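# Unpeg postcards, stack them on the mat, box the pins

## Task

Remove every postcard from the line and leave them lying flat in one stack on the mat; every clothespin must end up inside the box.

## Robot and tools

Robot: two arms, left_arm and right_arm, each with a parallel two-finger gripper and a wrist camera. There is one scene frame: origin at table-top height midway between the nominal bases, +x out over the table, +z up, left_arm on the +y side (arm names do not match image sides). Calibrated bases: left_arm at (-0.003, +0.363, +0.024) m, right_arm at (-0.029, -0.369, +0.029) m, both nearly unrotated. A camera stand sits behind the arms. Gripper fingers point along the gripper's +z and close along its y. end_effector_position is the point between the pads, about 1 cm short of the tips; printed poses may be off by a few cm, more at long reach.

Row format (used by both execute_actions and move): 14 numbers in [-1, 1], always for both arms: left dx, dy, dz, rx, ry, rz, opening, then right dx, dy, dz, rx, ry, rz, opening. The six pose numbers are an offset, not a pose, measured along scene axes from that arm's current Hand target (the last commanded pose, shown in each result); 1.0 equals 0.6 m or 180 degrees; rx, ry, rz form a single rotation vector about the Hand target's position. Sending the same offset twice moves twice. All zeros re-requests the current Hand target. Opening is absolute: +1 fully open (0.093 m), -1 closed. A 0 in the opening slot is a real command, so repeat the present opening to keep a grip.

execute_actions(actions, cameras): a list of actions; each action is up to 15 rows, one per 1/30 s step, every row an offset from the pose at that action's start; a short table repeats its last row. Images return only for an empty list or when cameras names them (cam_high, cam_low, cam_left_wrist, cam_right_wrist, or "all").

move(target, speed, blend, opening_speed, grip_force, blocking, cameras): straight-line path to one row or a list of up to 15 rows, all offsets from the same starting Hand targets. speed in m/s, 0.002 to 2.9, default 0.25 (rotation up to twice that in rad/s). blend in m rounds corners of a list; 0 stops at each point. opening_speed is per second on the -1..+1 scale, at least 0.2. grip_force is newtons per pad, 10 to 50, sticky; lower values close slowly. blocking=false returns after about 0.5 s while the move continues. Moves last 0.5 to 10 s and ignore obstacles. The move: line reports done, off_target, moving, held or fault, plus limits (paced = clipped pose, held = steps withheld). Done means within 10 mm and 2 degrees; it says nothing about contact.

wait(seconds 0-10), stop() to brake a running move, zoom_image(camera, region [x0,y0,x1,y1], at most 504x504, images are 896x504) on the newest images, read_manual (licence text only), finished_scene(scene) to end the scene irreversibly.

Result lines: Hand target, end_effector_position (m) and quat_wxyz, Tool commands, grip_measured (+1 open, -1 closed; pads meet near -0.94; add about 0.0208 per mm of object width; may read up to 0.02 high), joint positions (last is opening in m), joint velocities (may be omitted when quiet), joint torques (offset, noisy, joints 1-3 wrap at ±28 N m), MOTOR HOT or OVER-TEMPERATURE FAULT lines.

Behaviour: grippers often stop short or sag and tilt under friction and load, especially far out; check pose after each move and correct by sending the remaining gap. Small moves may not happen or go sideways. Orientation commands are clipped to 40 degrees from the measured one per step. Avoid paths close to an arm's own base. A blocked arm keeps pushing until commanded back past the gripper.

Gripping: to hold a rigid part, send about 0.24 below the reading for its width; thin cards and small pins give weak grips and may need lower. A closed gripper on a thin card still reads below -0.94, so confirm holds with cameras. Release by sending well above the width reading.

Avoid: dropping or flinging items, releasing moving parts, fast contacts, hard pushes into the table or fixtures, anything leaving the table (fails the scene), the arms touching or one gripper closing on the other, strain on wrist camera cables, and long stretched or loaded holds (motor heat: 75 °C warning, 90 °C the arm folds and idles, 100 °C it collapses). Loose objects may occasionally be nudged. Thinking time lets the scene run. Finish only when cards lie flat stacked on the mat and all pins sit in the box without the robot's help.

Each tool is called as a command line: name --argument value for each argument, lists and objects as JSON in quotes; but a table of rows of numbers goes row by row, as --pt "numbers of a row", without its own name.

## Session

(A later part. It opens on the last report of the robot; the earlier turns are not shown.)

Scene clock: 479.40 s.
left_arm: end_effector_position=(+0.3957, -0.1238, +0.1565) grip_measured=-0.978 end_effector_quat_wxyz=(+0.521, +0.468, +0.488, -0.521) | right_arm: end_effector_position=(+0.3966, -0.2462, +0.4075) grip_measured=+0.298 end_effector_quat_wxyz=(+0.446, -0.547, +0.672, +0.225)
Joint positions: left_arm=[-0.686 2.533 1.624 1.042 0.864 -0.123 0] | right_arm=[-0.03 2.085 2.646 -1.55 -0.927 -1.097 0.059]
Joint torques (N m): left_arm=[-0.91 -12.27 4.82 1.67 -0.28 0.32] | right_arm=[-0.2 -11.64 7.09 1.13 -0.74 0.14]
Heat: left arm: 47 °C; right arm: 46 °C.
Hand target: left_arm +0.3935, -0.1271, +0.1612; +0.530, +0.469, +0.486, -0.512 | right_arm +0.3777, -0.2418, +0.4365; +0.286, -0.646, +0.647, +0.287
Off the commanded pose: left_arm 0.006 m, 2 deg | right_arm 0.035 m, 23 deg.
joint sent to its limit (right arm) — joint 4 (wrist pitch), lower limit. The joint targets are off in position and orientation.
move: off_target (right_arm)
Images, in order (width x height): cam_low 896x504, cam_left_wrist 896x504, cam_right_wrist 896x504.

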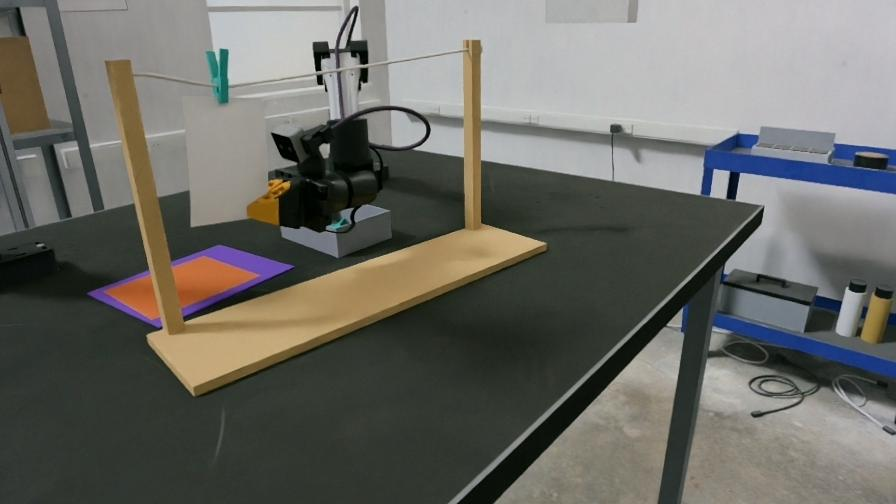

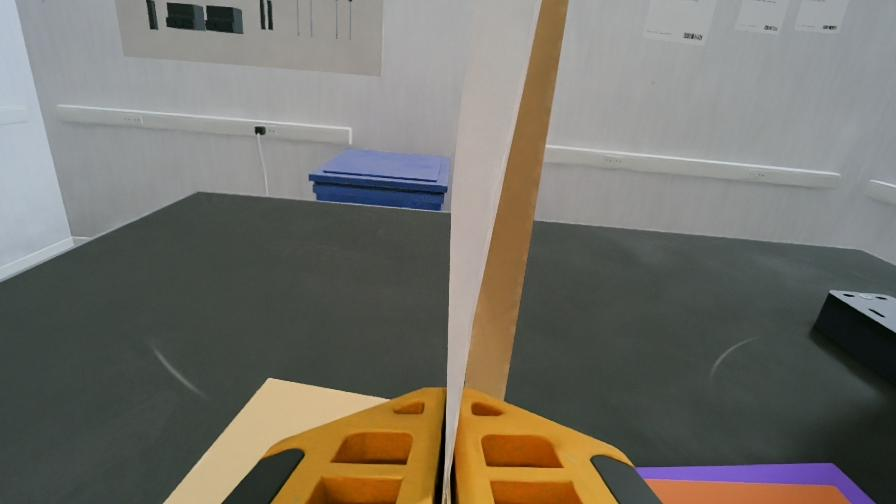

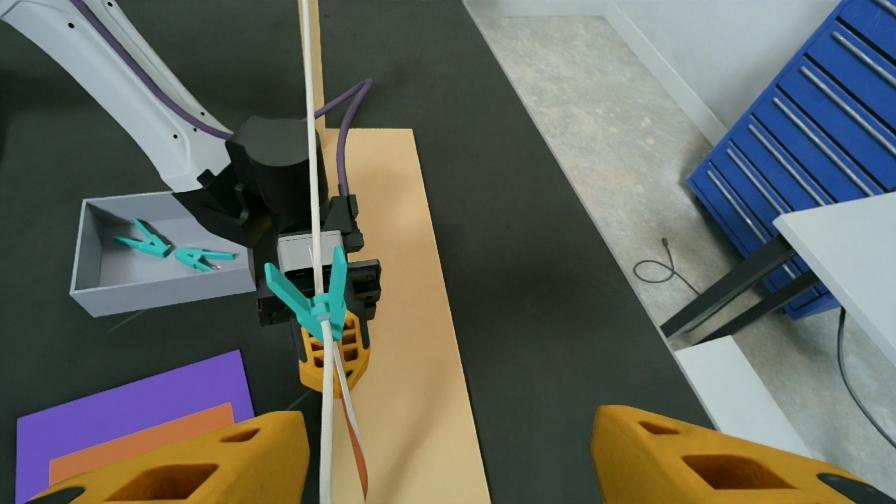

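move --pt "-0.013 0 0 0 0 0 -1 0 0 0 0 0 0 0.3" --pt "-0.013 0 0 0 0 0 -1 -0.0 0.1 -0.07 0 0 0 0.3" --speed 0.1 --cameras '["cam_right_wrist","cam_low"]'

Scene clock: 488.20 s.
left_arm: end_effector_position=(+0.3898, -0.1236, +0.1425) grip_measured=-0.978 end_effector_quat_wxyz=(+0.509, +0.465, +0.503, -0.522) | right_arm: end_effector_position=(+0.3792, -0.1790, +0.3944) grip_measured=+0.298 end_effector_quat_wxyz=(-0.410, +0.591, -0.643, -0.263)
Joint positions: left_arm=[-0.694 2.533 1.587 1.041 0.854 -0.123 0] | right_arm=[0.135 2.111 2.646 -1.55 -0.904 -1.074 0.059]
Joint torques (N m): left_arm=[-1.01 -13.64 4.68 1.88 -0.26 0.35] | right_arm=[0.53 -8.49 5.16 1.12 -0.19 0.16]
Heat: left arm: 51 °C; right arm: 46 °C.
Hand target: left_arm +0.3857, -0.1271, +0.1612; +0.530, +0.469, +0.486, -0.512 | right_arm +0.3777, -0.1818, +0.3945; -0.286, +0.646, -0.647, -0.287
Off the commanded pose: left_arm 0.019 m, 3 deg | right_arm 0.003 m, 16 deg.
joint sent to its limit (right arm) — joint 4 (wrist pitch), lower limit. The joint targets are off in position and orientation.
move: off_target (left_arm, right_arm)
Images, in order (width x height): cam_low 896x504, cam_right_wrist 896x504.

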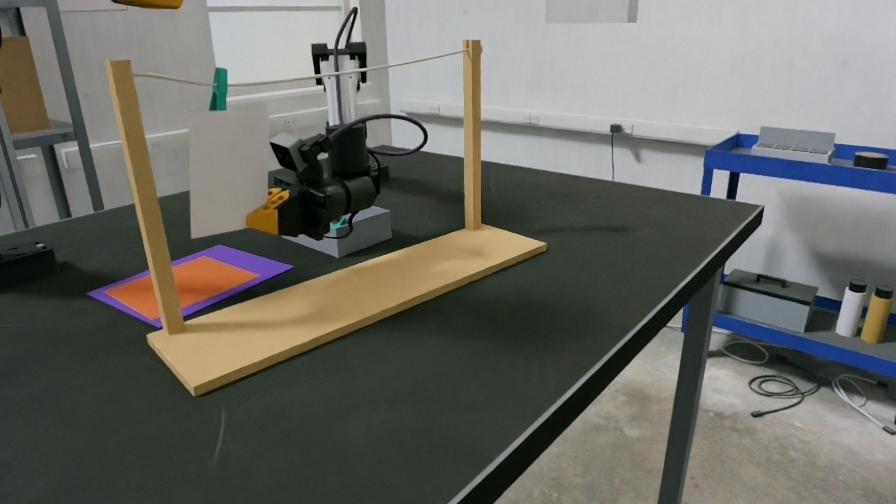

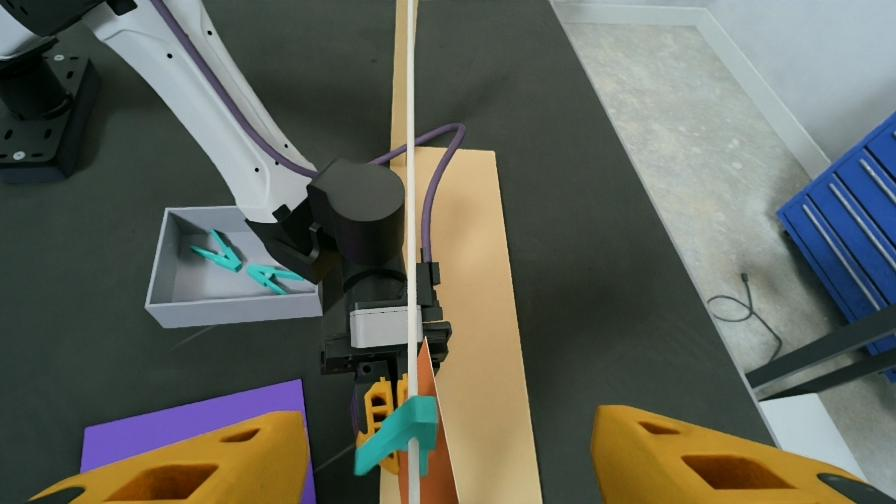

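move --target '[0.0,0,0.015,0,0,0,-1,0,0,0,0,0,0,0.3]' --speed 0.05 --cameras '["cam_right_wrist","cam_low","cam_left_wrist"]'

zoom_image --camera "cam_low" --region '[100, 30, 320, 250]'

Scene clock: 489.43 s.
left_arm: end_effector_position=(+0.3898, -0.1236, +0.1425) grip_measured=-0.978 end_effector_quat_wxyz=(+0.509, +0.465, +0.503, -0.522) | right_arm: end_effector_position=(+0.3792, -0.1790, +0.3944) grip_measured=+0.298 end_effector_quat_wxyz=(-0.410, +0.591, -0.643, -0.263)
Joint positions: left_arm=[-0.694 2.533 1.587 1.041 0.854 -0.123 0] | right_arm=[0.135 2.111 2.646 -1.55 -0.904 -1.074 0.059]
Joint torques (N m): left_arm=[-0.95 -15.35 4.7 1.67 -0.26 0.32] | right_arm=[0.53 -8.5 5.14 1.12 -0.18 0.15]
Heat: left arm: 52 °C; right arm: 46 °C.
Hand target: left_arm +0.3857, -0.1271, +0.1702; +0.530, +0.469, +0.486, -0.512 | right_arm +0.3777, -0.1818, +0.3945; -0.286, +0.646, -0.647, -0.287
Off the commanded pose: left_arm 0.028 m, 3 deg | right_arm 0.003 m, 16 deg.
joint sent to its limit (right arm) — joint 4 (wrist pitch), lower limit. The joint targets are off in position and orientation.
move: off_target (left_arm, right_arm)
Images, in order (width x height): cam_low 896x504, cam_left_wrist 896x504, cam_right_wrist 896x504.

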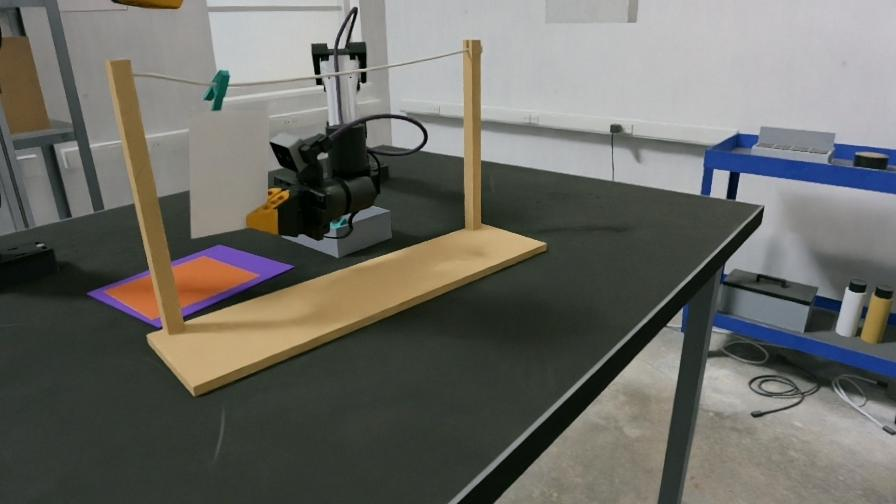

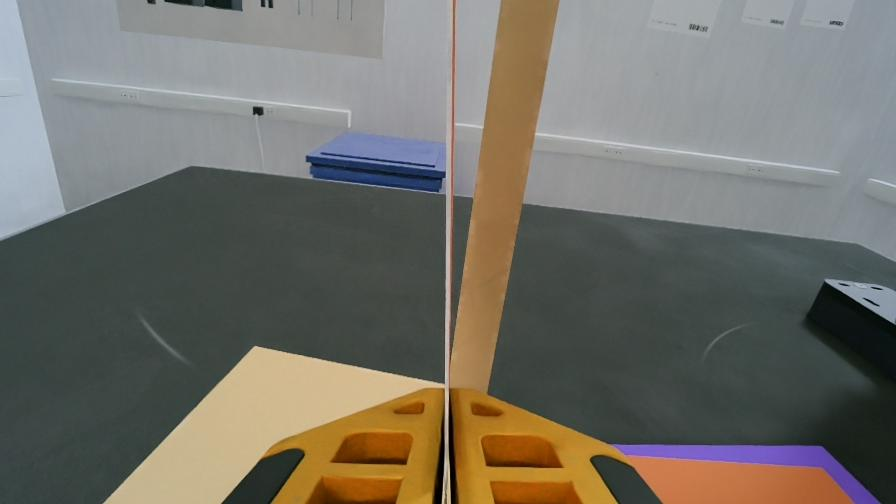

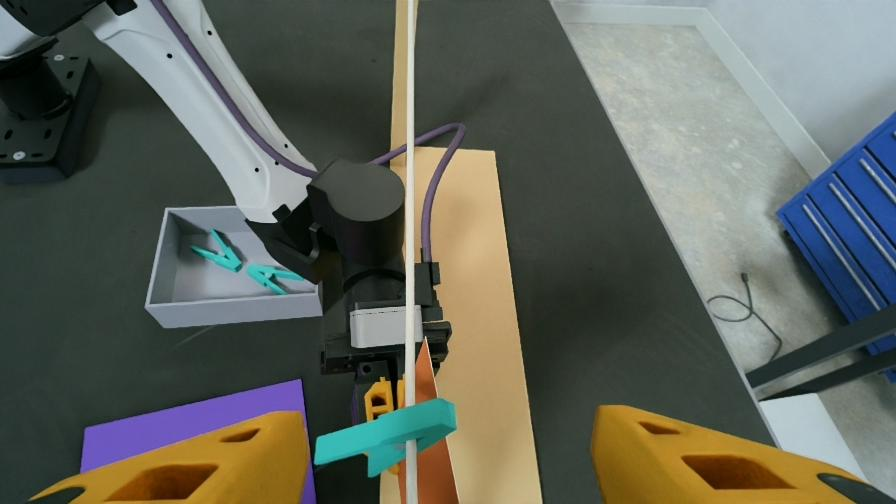

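Scaled by 2.291 from the camera's 896x504 image, which has a finer 1280x720 frame.

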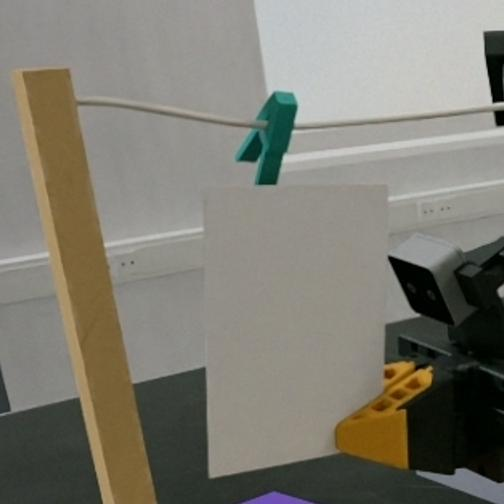

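move --target '[0.0,0,-0.045,0,0,0,-1,0,0,0,0,0,0,0.3]' --speed 0.05 --cameras '["cam_right_wrist","cam_low","cam_left_wrist"]'

zoom_image --camera "cam_low" --region '[100, 30, 320, 250]'

zoom_image --camera "cam_right_wrist" --region '[300, 320, 600, 504]'

Scene clock: 490.83 s.
left_arm: end_effector_position=(+0.3898, -0.1236, +0.1425) grip_measured=-0.978 end_effector_quat_wxyz=(+0.509, +0.465, +0.503, -0.521) | right_arm: end_effector_position=(+0.3792, -0.1790, +0.3944) grip_measured=+0.298 end_effector_quat_wxyz=(-0.410, +0.591, -0.643, -0.263)
Joint positions: left_arm=[-0.694 2.533 1.587 1.041 0.854 -0.122 0] | right_arm=[0.135 2.111 2.646 -1.55 -0.904 -1.074 0.059]
Joint torques (N m): left_arm=[-0.98 -10.1 4.82 2.24 -0.25 0.35] | right_arm=[0.49 -8.47 5.12 1.12 -0.18 0.15]
Heat: left arm: 52 °C; right arm: 46 °C.
Hand target: left_arm +0.3857, -0.1271, +0.1432; +0.530, +0.469, +0.486, -0.512 | right_arm +0.3777, -0.1818, +0.3945; -0.286, +0.646, -0.647, -0.287
Off the commanded pose: left_arm 0.005 m, 3 deg | right_arm 0.003 m, 16 deg.
joint sent to its limit (right arm) — joint 4 (wrist pitch), lower limit. The joint targets are off in position and orientation.
move: off_target (left_arm, right_arm)
Images, in order (width x height): cam_low 896x504, cam_left_wrist 896x504, cam_right_wrist 896x504.

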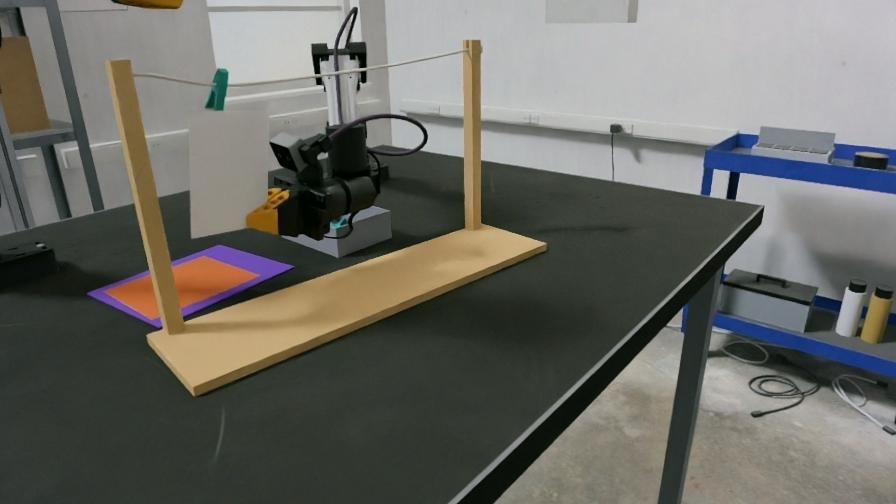

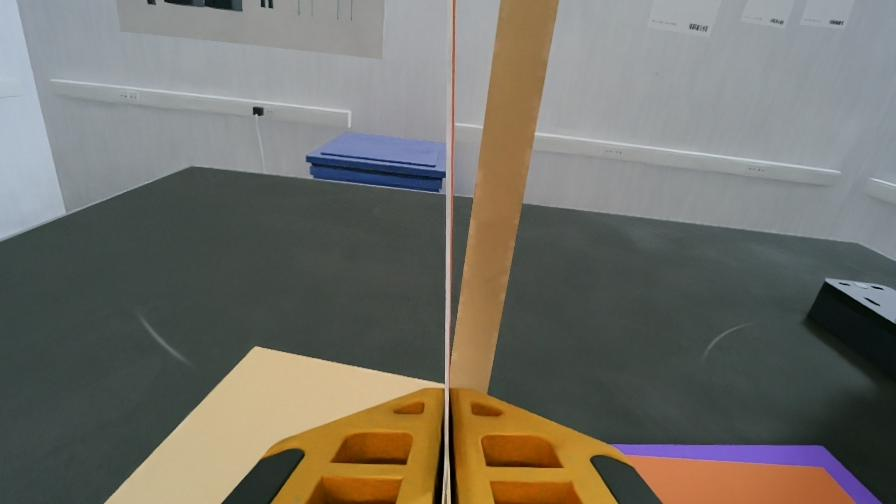

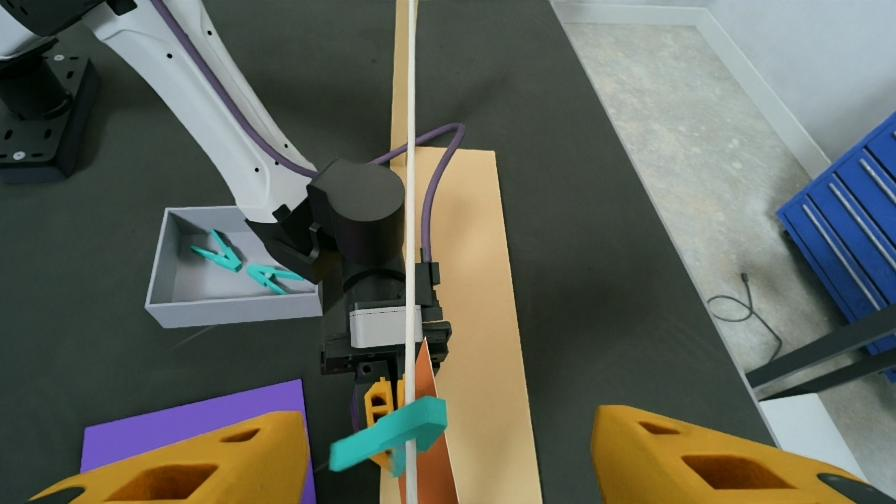

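Scaled by 2.291 from the camera's 896x504 image, which has a finer 1280x720 frame.

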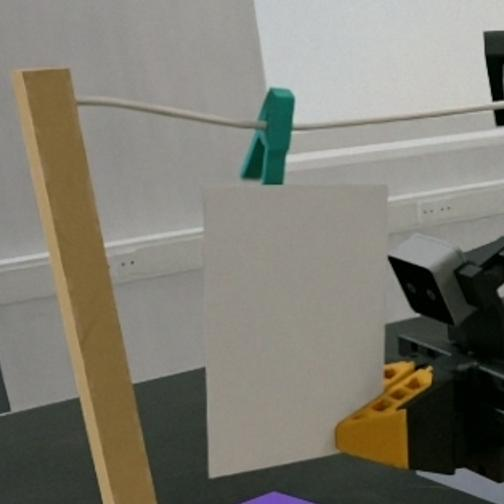

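Scaled by 1.680 from the camera's 896x504 image, which has a finer 1280x720 frame.

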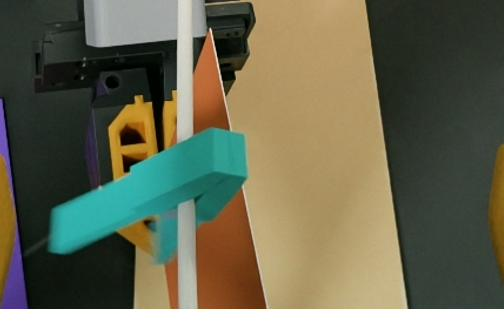

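move --target '[0.0,0,-0.07,0,0,0,-1,0,0,0,0,0,0,0.3]' --speed 0.05 --cameras '["cam_right_wrist","cam_low","cam_left_wrist"]'

zoom_image --camera "cam_low" --region '[100, 30, 320, 250]'

Scene clock: 492.47 s.
left_arm: end_effector_position=(+0.3881, -0.1220, +0.0994) grip_measured=-0.978 end_effector_quat_wxyz=(+0.500, +0.465, +0.513, -0.520) | right_arm: end_effector_position=(+0.3792, -0.1790, +0.3944) grip_measured=+0.298 end_effector_quat_wxyz=(-0.410, +0.591, -0.643, -0.263)
Joint positions: left_arm=[-0.694 2.625 1.587 1.102 0.852 -0.117 0] | right_arm=[0.135 2.111 2.646 -1.55 -0.904 -1.074 0.059]
Joint torques (N m): left_arm=[-0.99 -8.68 6.26 2.49 -0.23 0.33] | right_arm=[0.49 -8.46 5.16 1.1 -0.18 0.14]
Heat: left arm: 52 °C; right arm: 46 °C.
Hand target: left_arm +0.3857, -0.1271, +0.1012; +0.530, +0.469, +0.486, -0.512 | right_arm +0.3777, -0.1818, +0.3945; -0.286, +0.646, -0.647, -0.287
Off the commanded pose: left_arm 0.006 m, 5 deg | right_arm 0.003 m, 16 deg.
joint sent to its limit (right arm) — joint 4 (wrist pitch), lower limit. The joint targets are off in position and orientation.
move: off_target (left_arm, right_arm)
Images, in order (width x height): cam_low 896x504, cam_left_wrist 896x504, cam_right_wrist 896x504.

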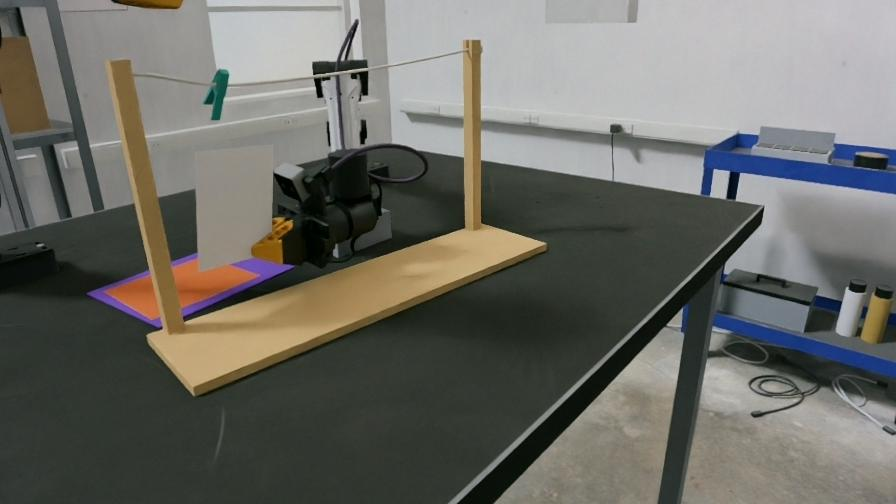

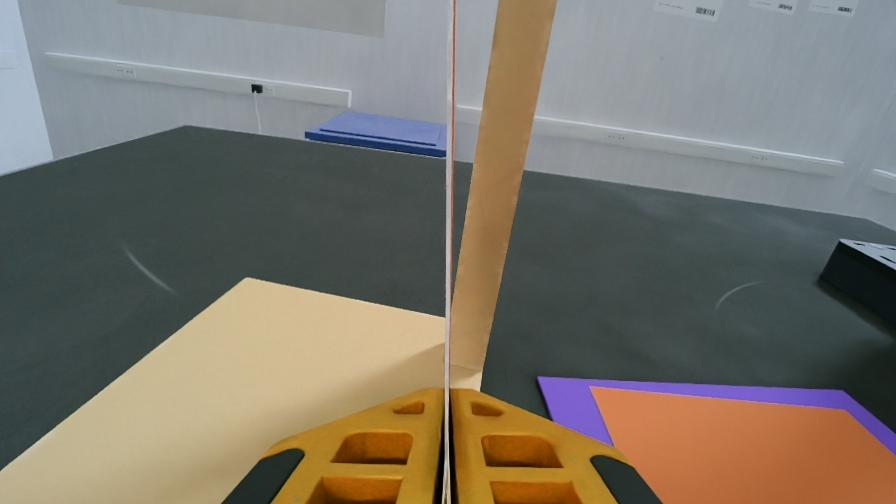

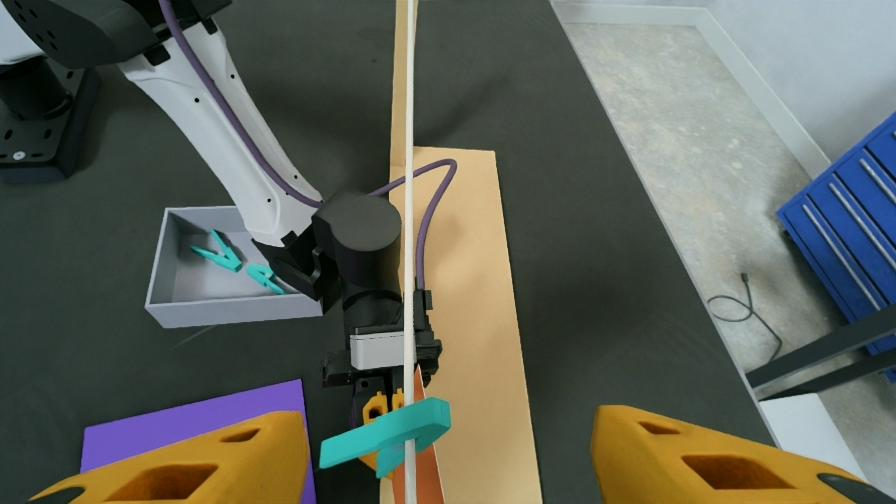

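Scaled by 2.291 from the camera's 896x504 image, which has a finer 1280x720 frame.

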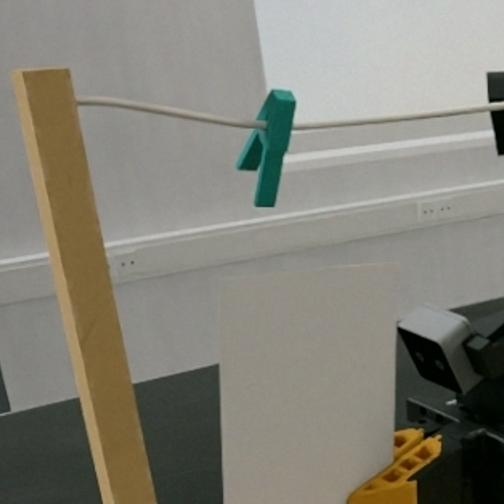

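move --pt "-0.26 0 0 0 0 0 -1 0 0 0 0 0 0 0.3" --pt "-0.26 0.31 0.165 0 0 0 -1 0 0 0 0 0 0 0.3" --pt "-0.26 0.31 0.165 0.05 0.25 0.028 -1 0 0 0 0 0 0 0.3" --pt "-0.26 0.31 0.165 0.1 0.5 0.0565 -1 0 0 0 0 0 0 0.3" --speed 0.2 --blend 0.03 --cameras '["all"]'

Scene clock: 499.80 s.
left_arm: end_effector_position=(+0.2279, +0.0630, +0.1836) grip_measured=-0.978 end_effector_quat_wxyz=(+0.004, -0.007, +0.824, -0.566) | right_arm: end_effector_position=(+0.3792, -0.1790, +0.3944) grip_measured=+0.298 end_effector_quat_wxyz=(-0.410, +0.591, -0.643, -0.263)
Joint positions: left_arm=[-0.567 1.43 0.726 0.091 0.898 -1.07 0] | right_arm=[0.135 2.111 2.646 -1.55 -0.904 -1.074 0.059]
Joint torques (N m): left_arm=[0.1 -4.56 10.07 1.31 0.5 0.02] | right_arm=[0.55 -8.49 5.15 1.13 -0.2 0.16]
Heat: left arm: 51 °C; right arm: 46 °C.
Hand target: left_arm +0.2297, +0.0589, +0.2002; +0.000, +0.001, +0.819, -0.574 | right_arm +0.3777, -0.1818, +0.3945; -0.286, +0.646, -0.647, -0.287
Off the commanded pose: left_arm 0.017 m, 1 deg | right_arm 0.003 m, 16 deg.
joint sent to its limit (right arm) — joint 4 (wrist pitch), lower limit. The joint targets are off in position and orientation.
move: off_target (left_arm, right_arm)

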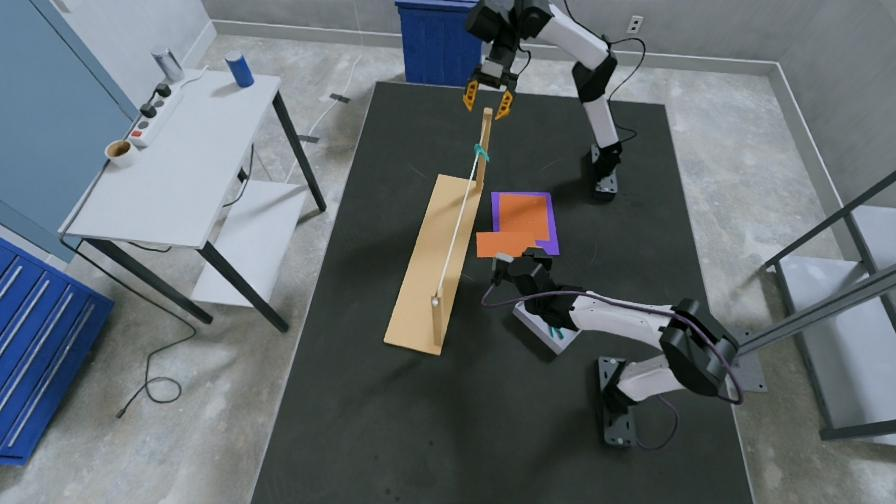

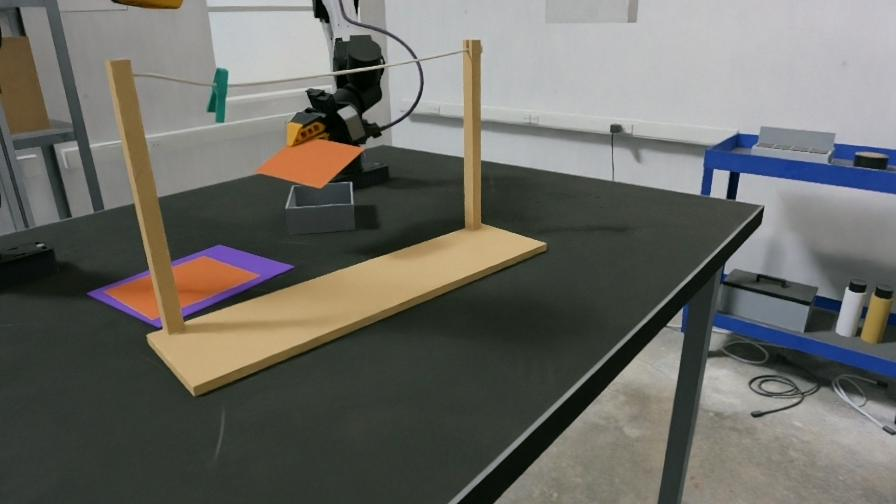

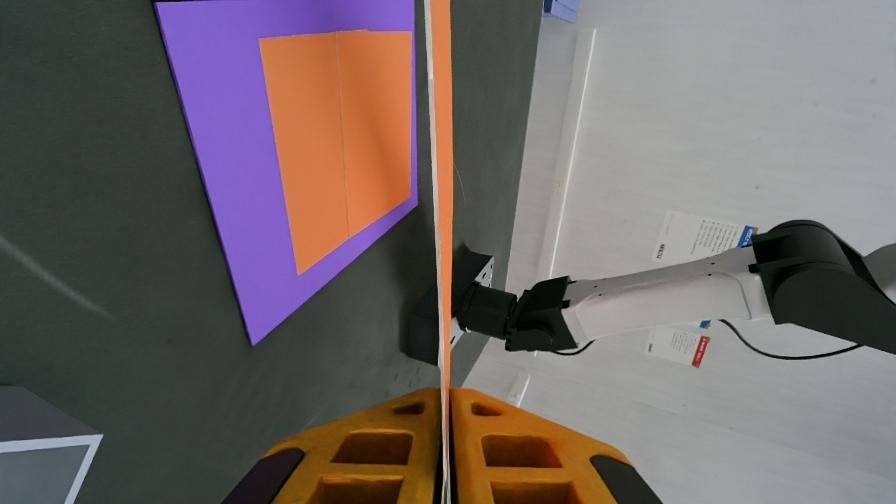

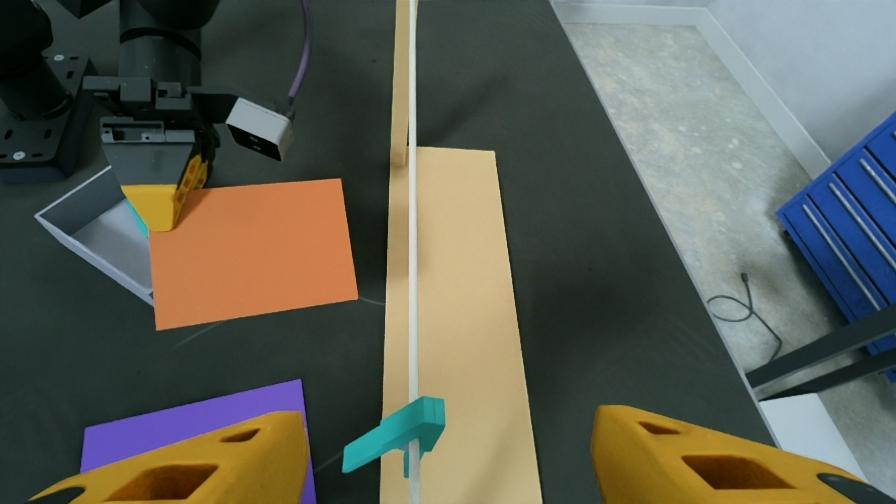

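move --pt "-0.1 -0.307 0 0 0 0 -1 0 0 0 0 0 0 0.3" --pt "-0.1 -0.307 -0.17 0 0 0 -1 0 0 0 0 0 0 0.3" --speed 0.15 --blend 0.02 --cameras '["all"]'

Scene clock: 503.00 s.
left_arm: end_effector_position=(+0.1637, -0.1203, +0.0876) grip_measured=-0.978 end_effector_quat_wxyz=(-0.017, -0.002, +0.835, -0.550) | right_arm: end_effector_position=(+0.3792, -0.1790, +0.3944) grip_measured=+0.298 end_effector_quat_wxyz=(-0.410, +0.591, -0.643, -0.263)
Joint positions: left_arm=[-1.097 2.027 0.946 0.624 0.464 -1.387 0] | right_arm=[0.135 2.111 2.646 -1.55 -0.904 -1.074 0.059]
Joint torques (N m): left_arm=[-0.58 -7.09 4.83 2.63 -0.09 0.03] | right_arm=[0.54 -8.5 5.15 1.13 -0.19 0.15]
Heat: left arm: 50 °C; right arm: 46 °C.
Hand target: left_arm +0.1697, -0.1253, +0.0982; +0.000, +0.001, +0.819, -0.574 | right_arm +0.3777, -0.1818, +0.3945; -0.286, +0.646, -0.647, -0.287
Off the commanded pose: left_arm 0.013 m, 4 deg | right_arm 0.003 m, 16 deg.
joint sent to its limit (right arm) — joint 4 (wrist pitch), lower limit. The joint targets are off in position and orientation.
move: off_target (left_arm, right_arm)

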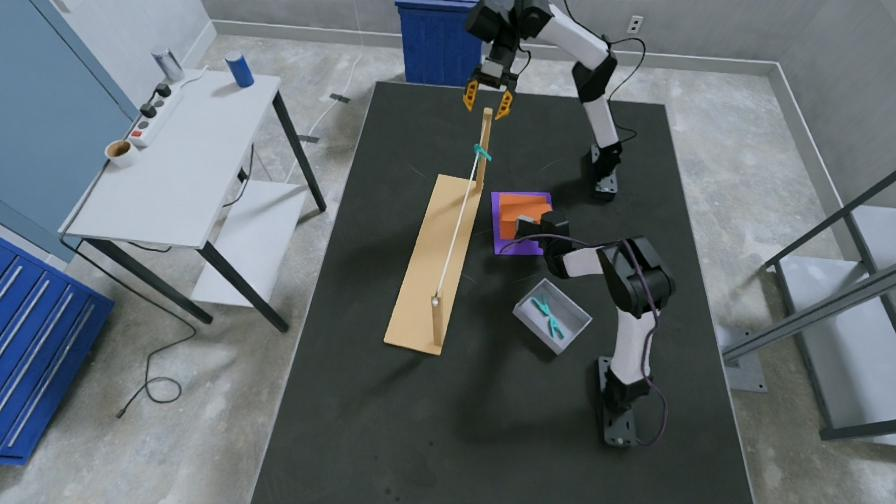

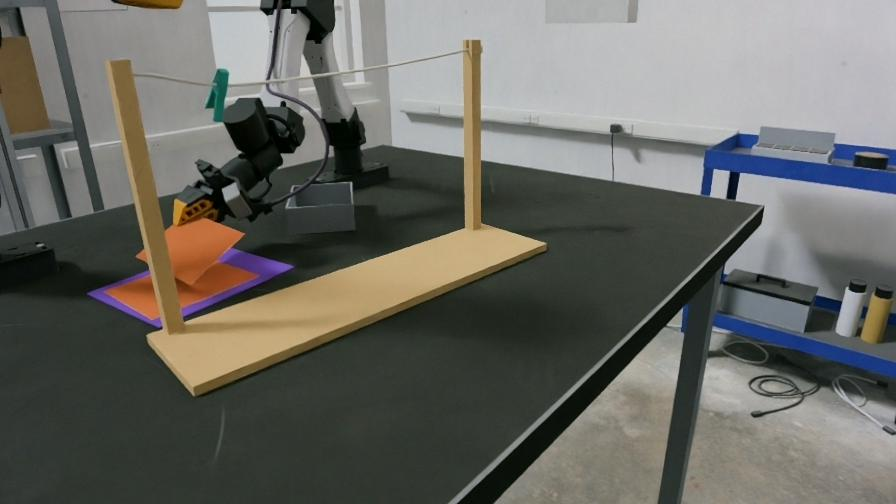

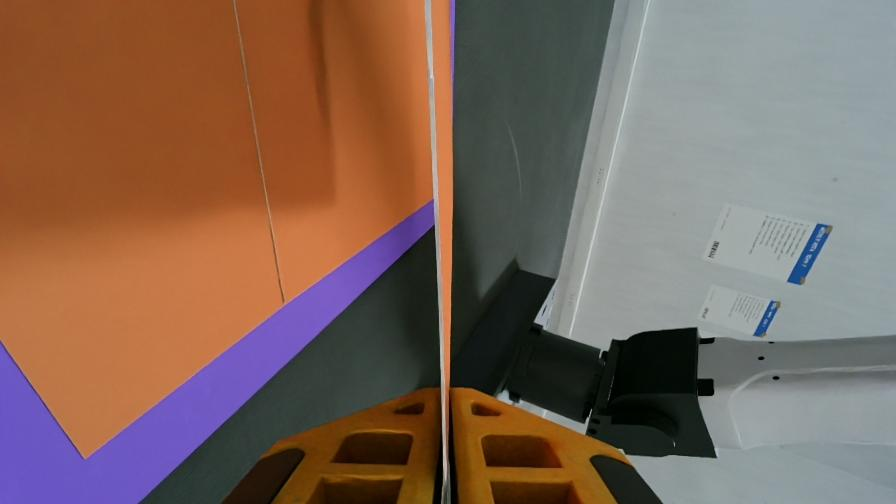

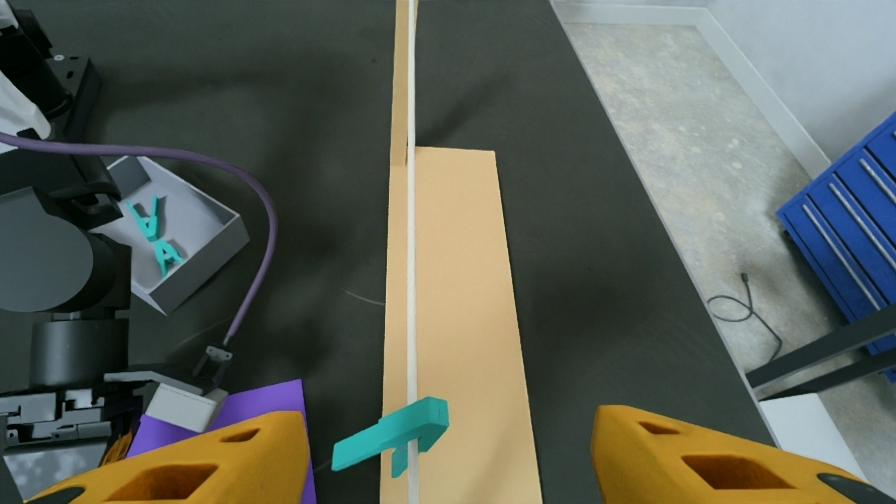

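zoom_image --camera "cam_high" --region '[440, 150, 640, 360]'

Scaled by 2.400 from the camera's 896x504 image, which has a finer 1280x720 frame.

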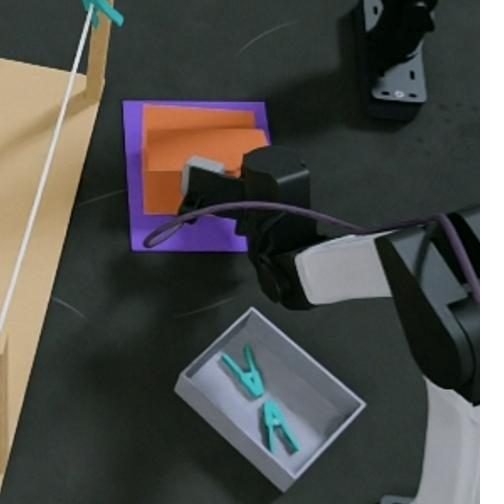

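move --pt "0.025 -0.01 -0.1 0 0 0 -1 0 0 0 0 0 0 0.3" --pt "0.025 -0.01 -0.16 0 0 0 -1 0 0 0 0 0 0 0.3" --speed 0.08 --cameras '["all"]'

zoom_image --camera "cam_high" --region '[440, 150, 640, 360]'

Scene clock: 505.47 s.
left_arm: end_effector_position=(+0.1764, -0.1389, +0.0448) grip_measured=-0.978 end_effector_quat_wxyz=(+0.009, +0.029, +0.786, -0.618) | right_arm: end_effector_position=(+0.3792, -0.1790, +0.3944) grip_measured=+0.298 end_effector_quat_wxyz=(-0.410, +0.591, -0.643, -0.263)
Joint positions: left_arm=[-1.082 2.326 0.978 1.076 0.501 -1.387 0] | right_arm=[0.135 2.111 2.646 -1.55 -0.904 -1.074 0.059]
Joint torques (N m): left_arm=[0.32 -4.53 4.15 1.29 -0.15 0.16] | right_arm=[0.54 -8.51 5.15 1.11 -0.18 0.16]
Heat: left arm: 50 °C; right arm: 46 °C.
Hand target: left_arm +0.1847, -0.1313, +0.0022; +0.000, +0.001, +0.819, -0.574 | right_arm +0.3777, -0.1818, +0.3945; -0.286, +0.646, -0.647, -0.287
Off the commanded pose: left_arm 0.044 m, 7 deg | right_arm 0.003 m, 16 deg.
joint sent to its limit (right arm) — joint 4 (wrist pitch), lower limit. The joint targets are off in position and orientation.
move: off_target (left_arm, right_arm)

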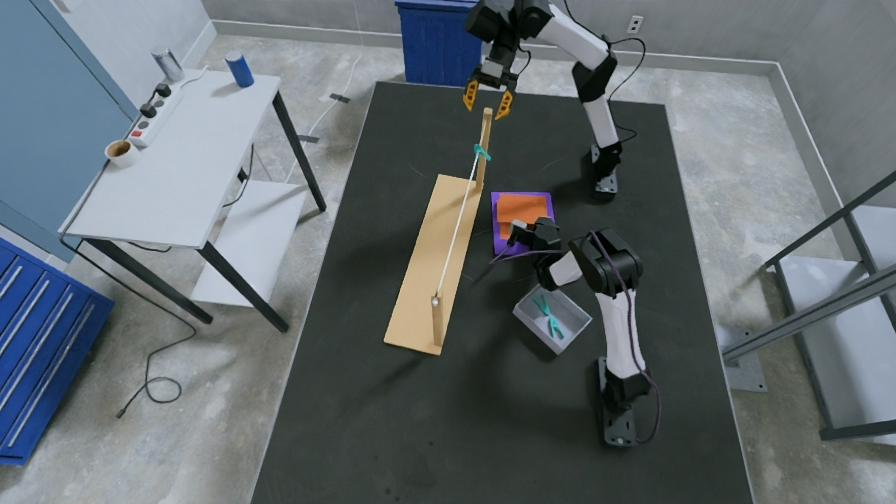

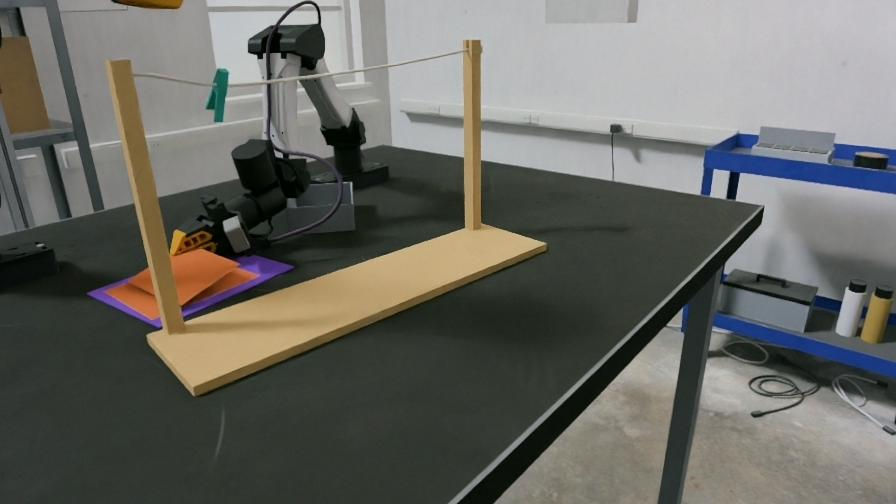

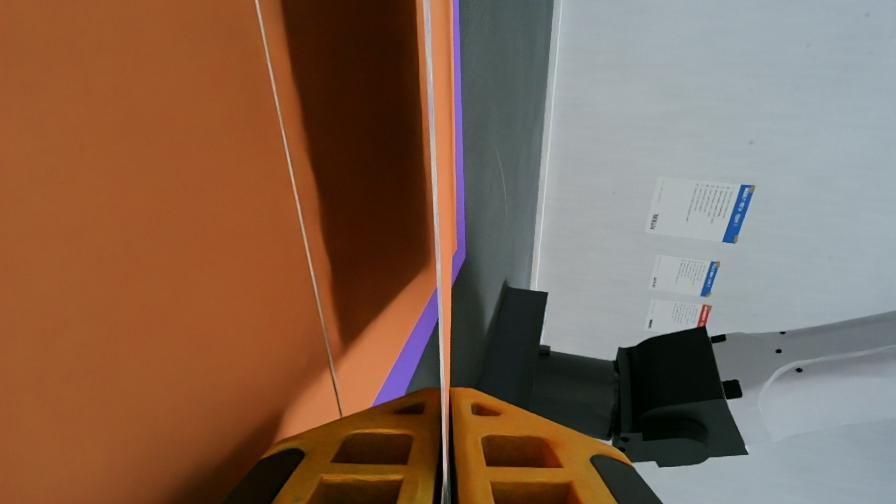

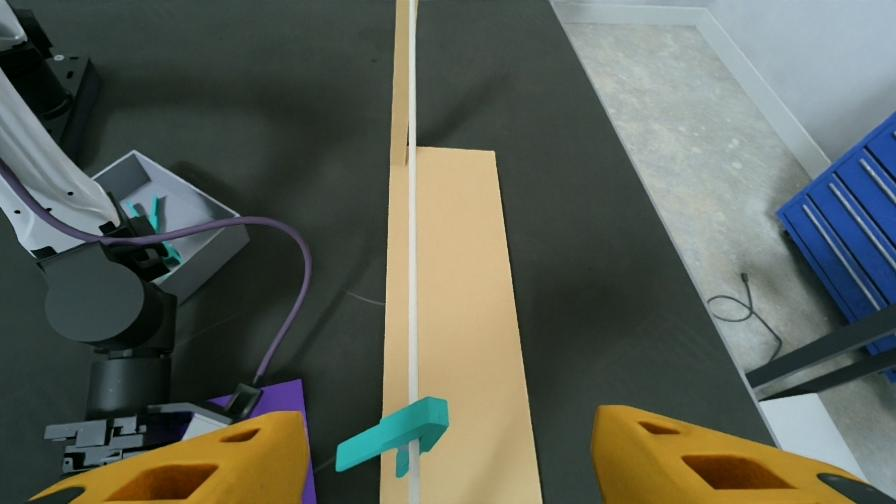

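Scaled by 2.400 from the camera's 896x504 image, which has a finer 1280x720 frame.

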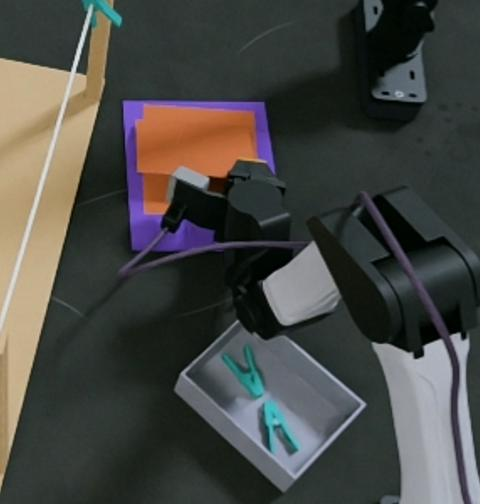

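move --pt "0 0 0.02 0 0 0 -0.45 0 0 0 0 0 0 0.3" --speed 0.08 --opening_speed 0.8 --cameras '["cam_left_wrist","cam_low"]'

Scene clock: 506.77 s.
left_arm: end_effector_position=(+0.1758, -0.1397, +0.0482) grip_measured=-0.454 end_effector_quat_wxyz=(+0.008, +0.031, +0.781, -0.624) | right_arm: end_effector_position=(+0.3792, -0.1790, +0.3944) grip_measured=+0.298 end_effector_quat_wxyz=(-0.410, +0.591, -0.643, -0.263)
Joint positions: left_arm=[-1.082 2.326 0.978 1.091 0.507 -1.392 0.023] | right_arm=[0.135 2.111 2.646 -1.55 -0.904 -1.074 0.059]
Joint torques (N m): left_arm=[0.29 -7.54 3.79 0.91 -0.21 0.17] | right_arm=[0.53 -8.5 5.18 1.1 -0.18 0.15]
Heat: left arm: 49 °C; right arm: 46 °C.
Hand target: left_arm +0.1847, -0.1313, +0.0142; +0.000, +0.001, +0.819, -0.574 | right_arm +0.3777, -0.1818, +0.3945; -0.286, +0.646, -0.647, -0.287
Off the commanded pose: left_arm 0.036 m, 8 deg | right_arm 0.003 m, 16 deg.
joint sent to its limit (right arm) — joint 4 (wrist pitch), lower limit. The joint targets are off in position and orientation.
move: off_target (left_arm, right_arm)
Images, in order (width x height): cam_low 896x504, cam_left_wrist 896x504.

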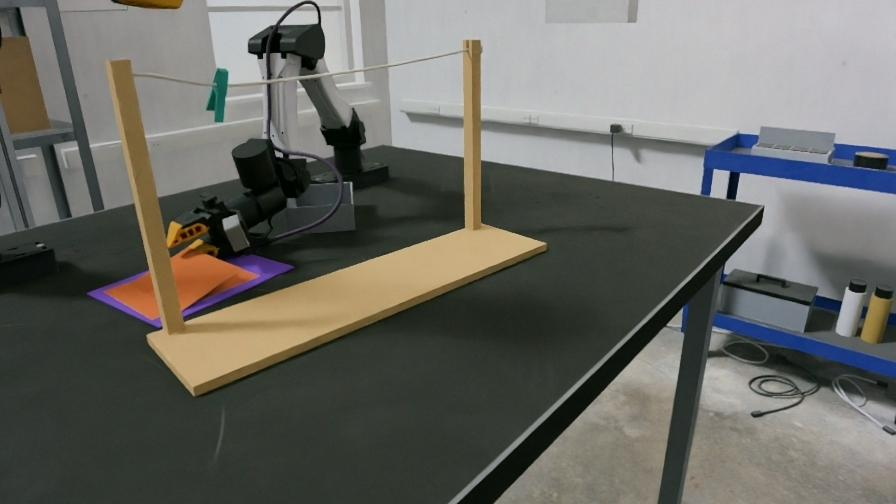

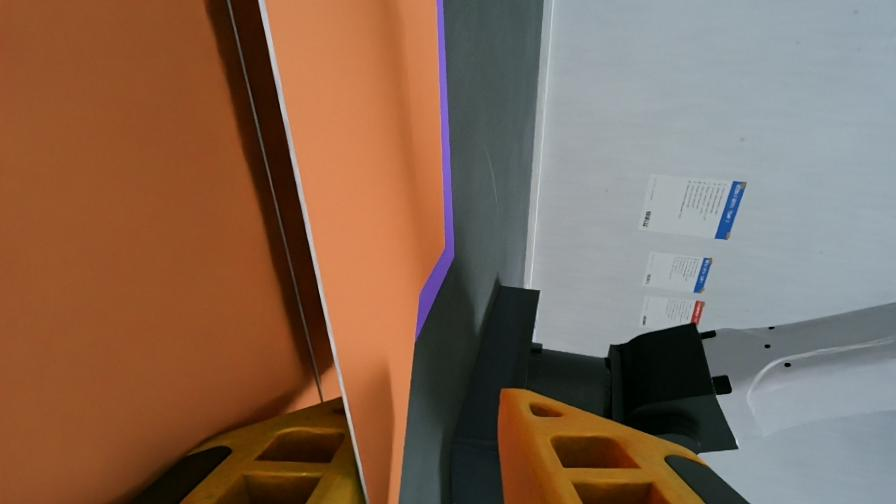

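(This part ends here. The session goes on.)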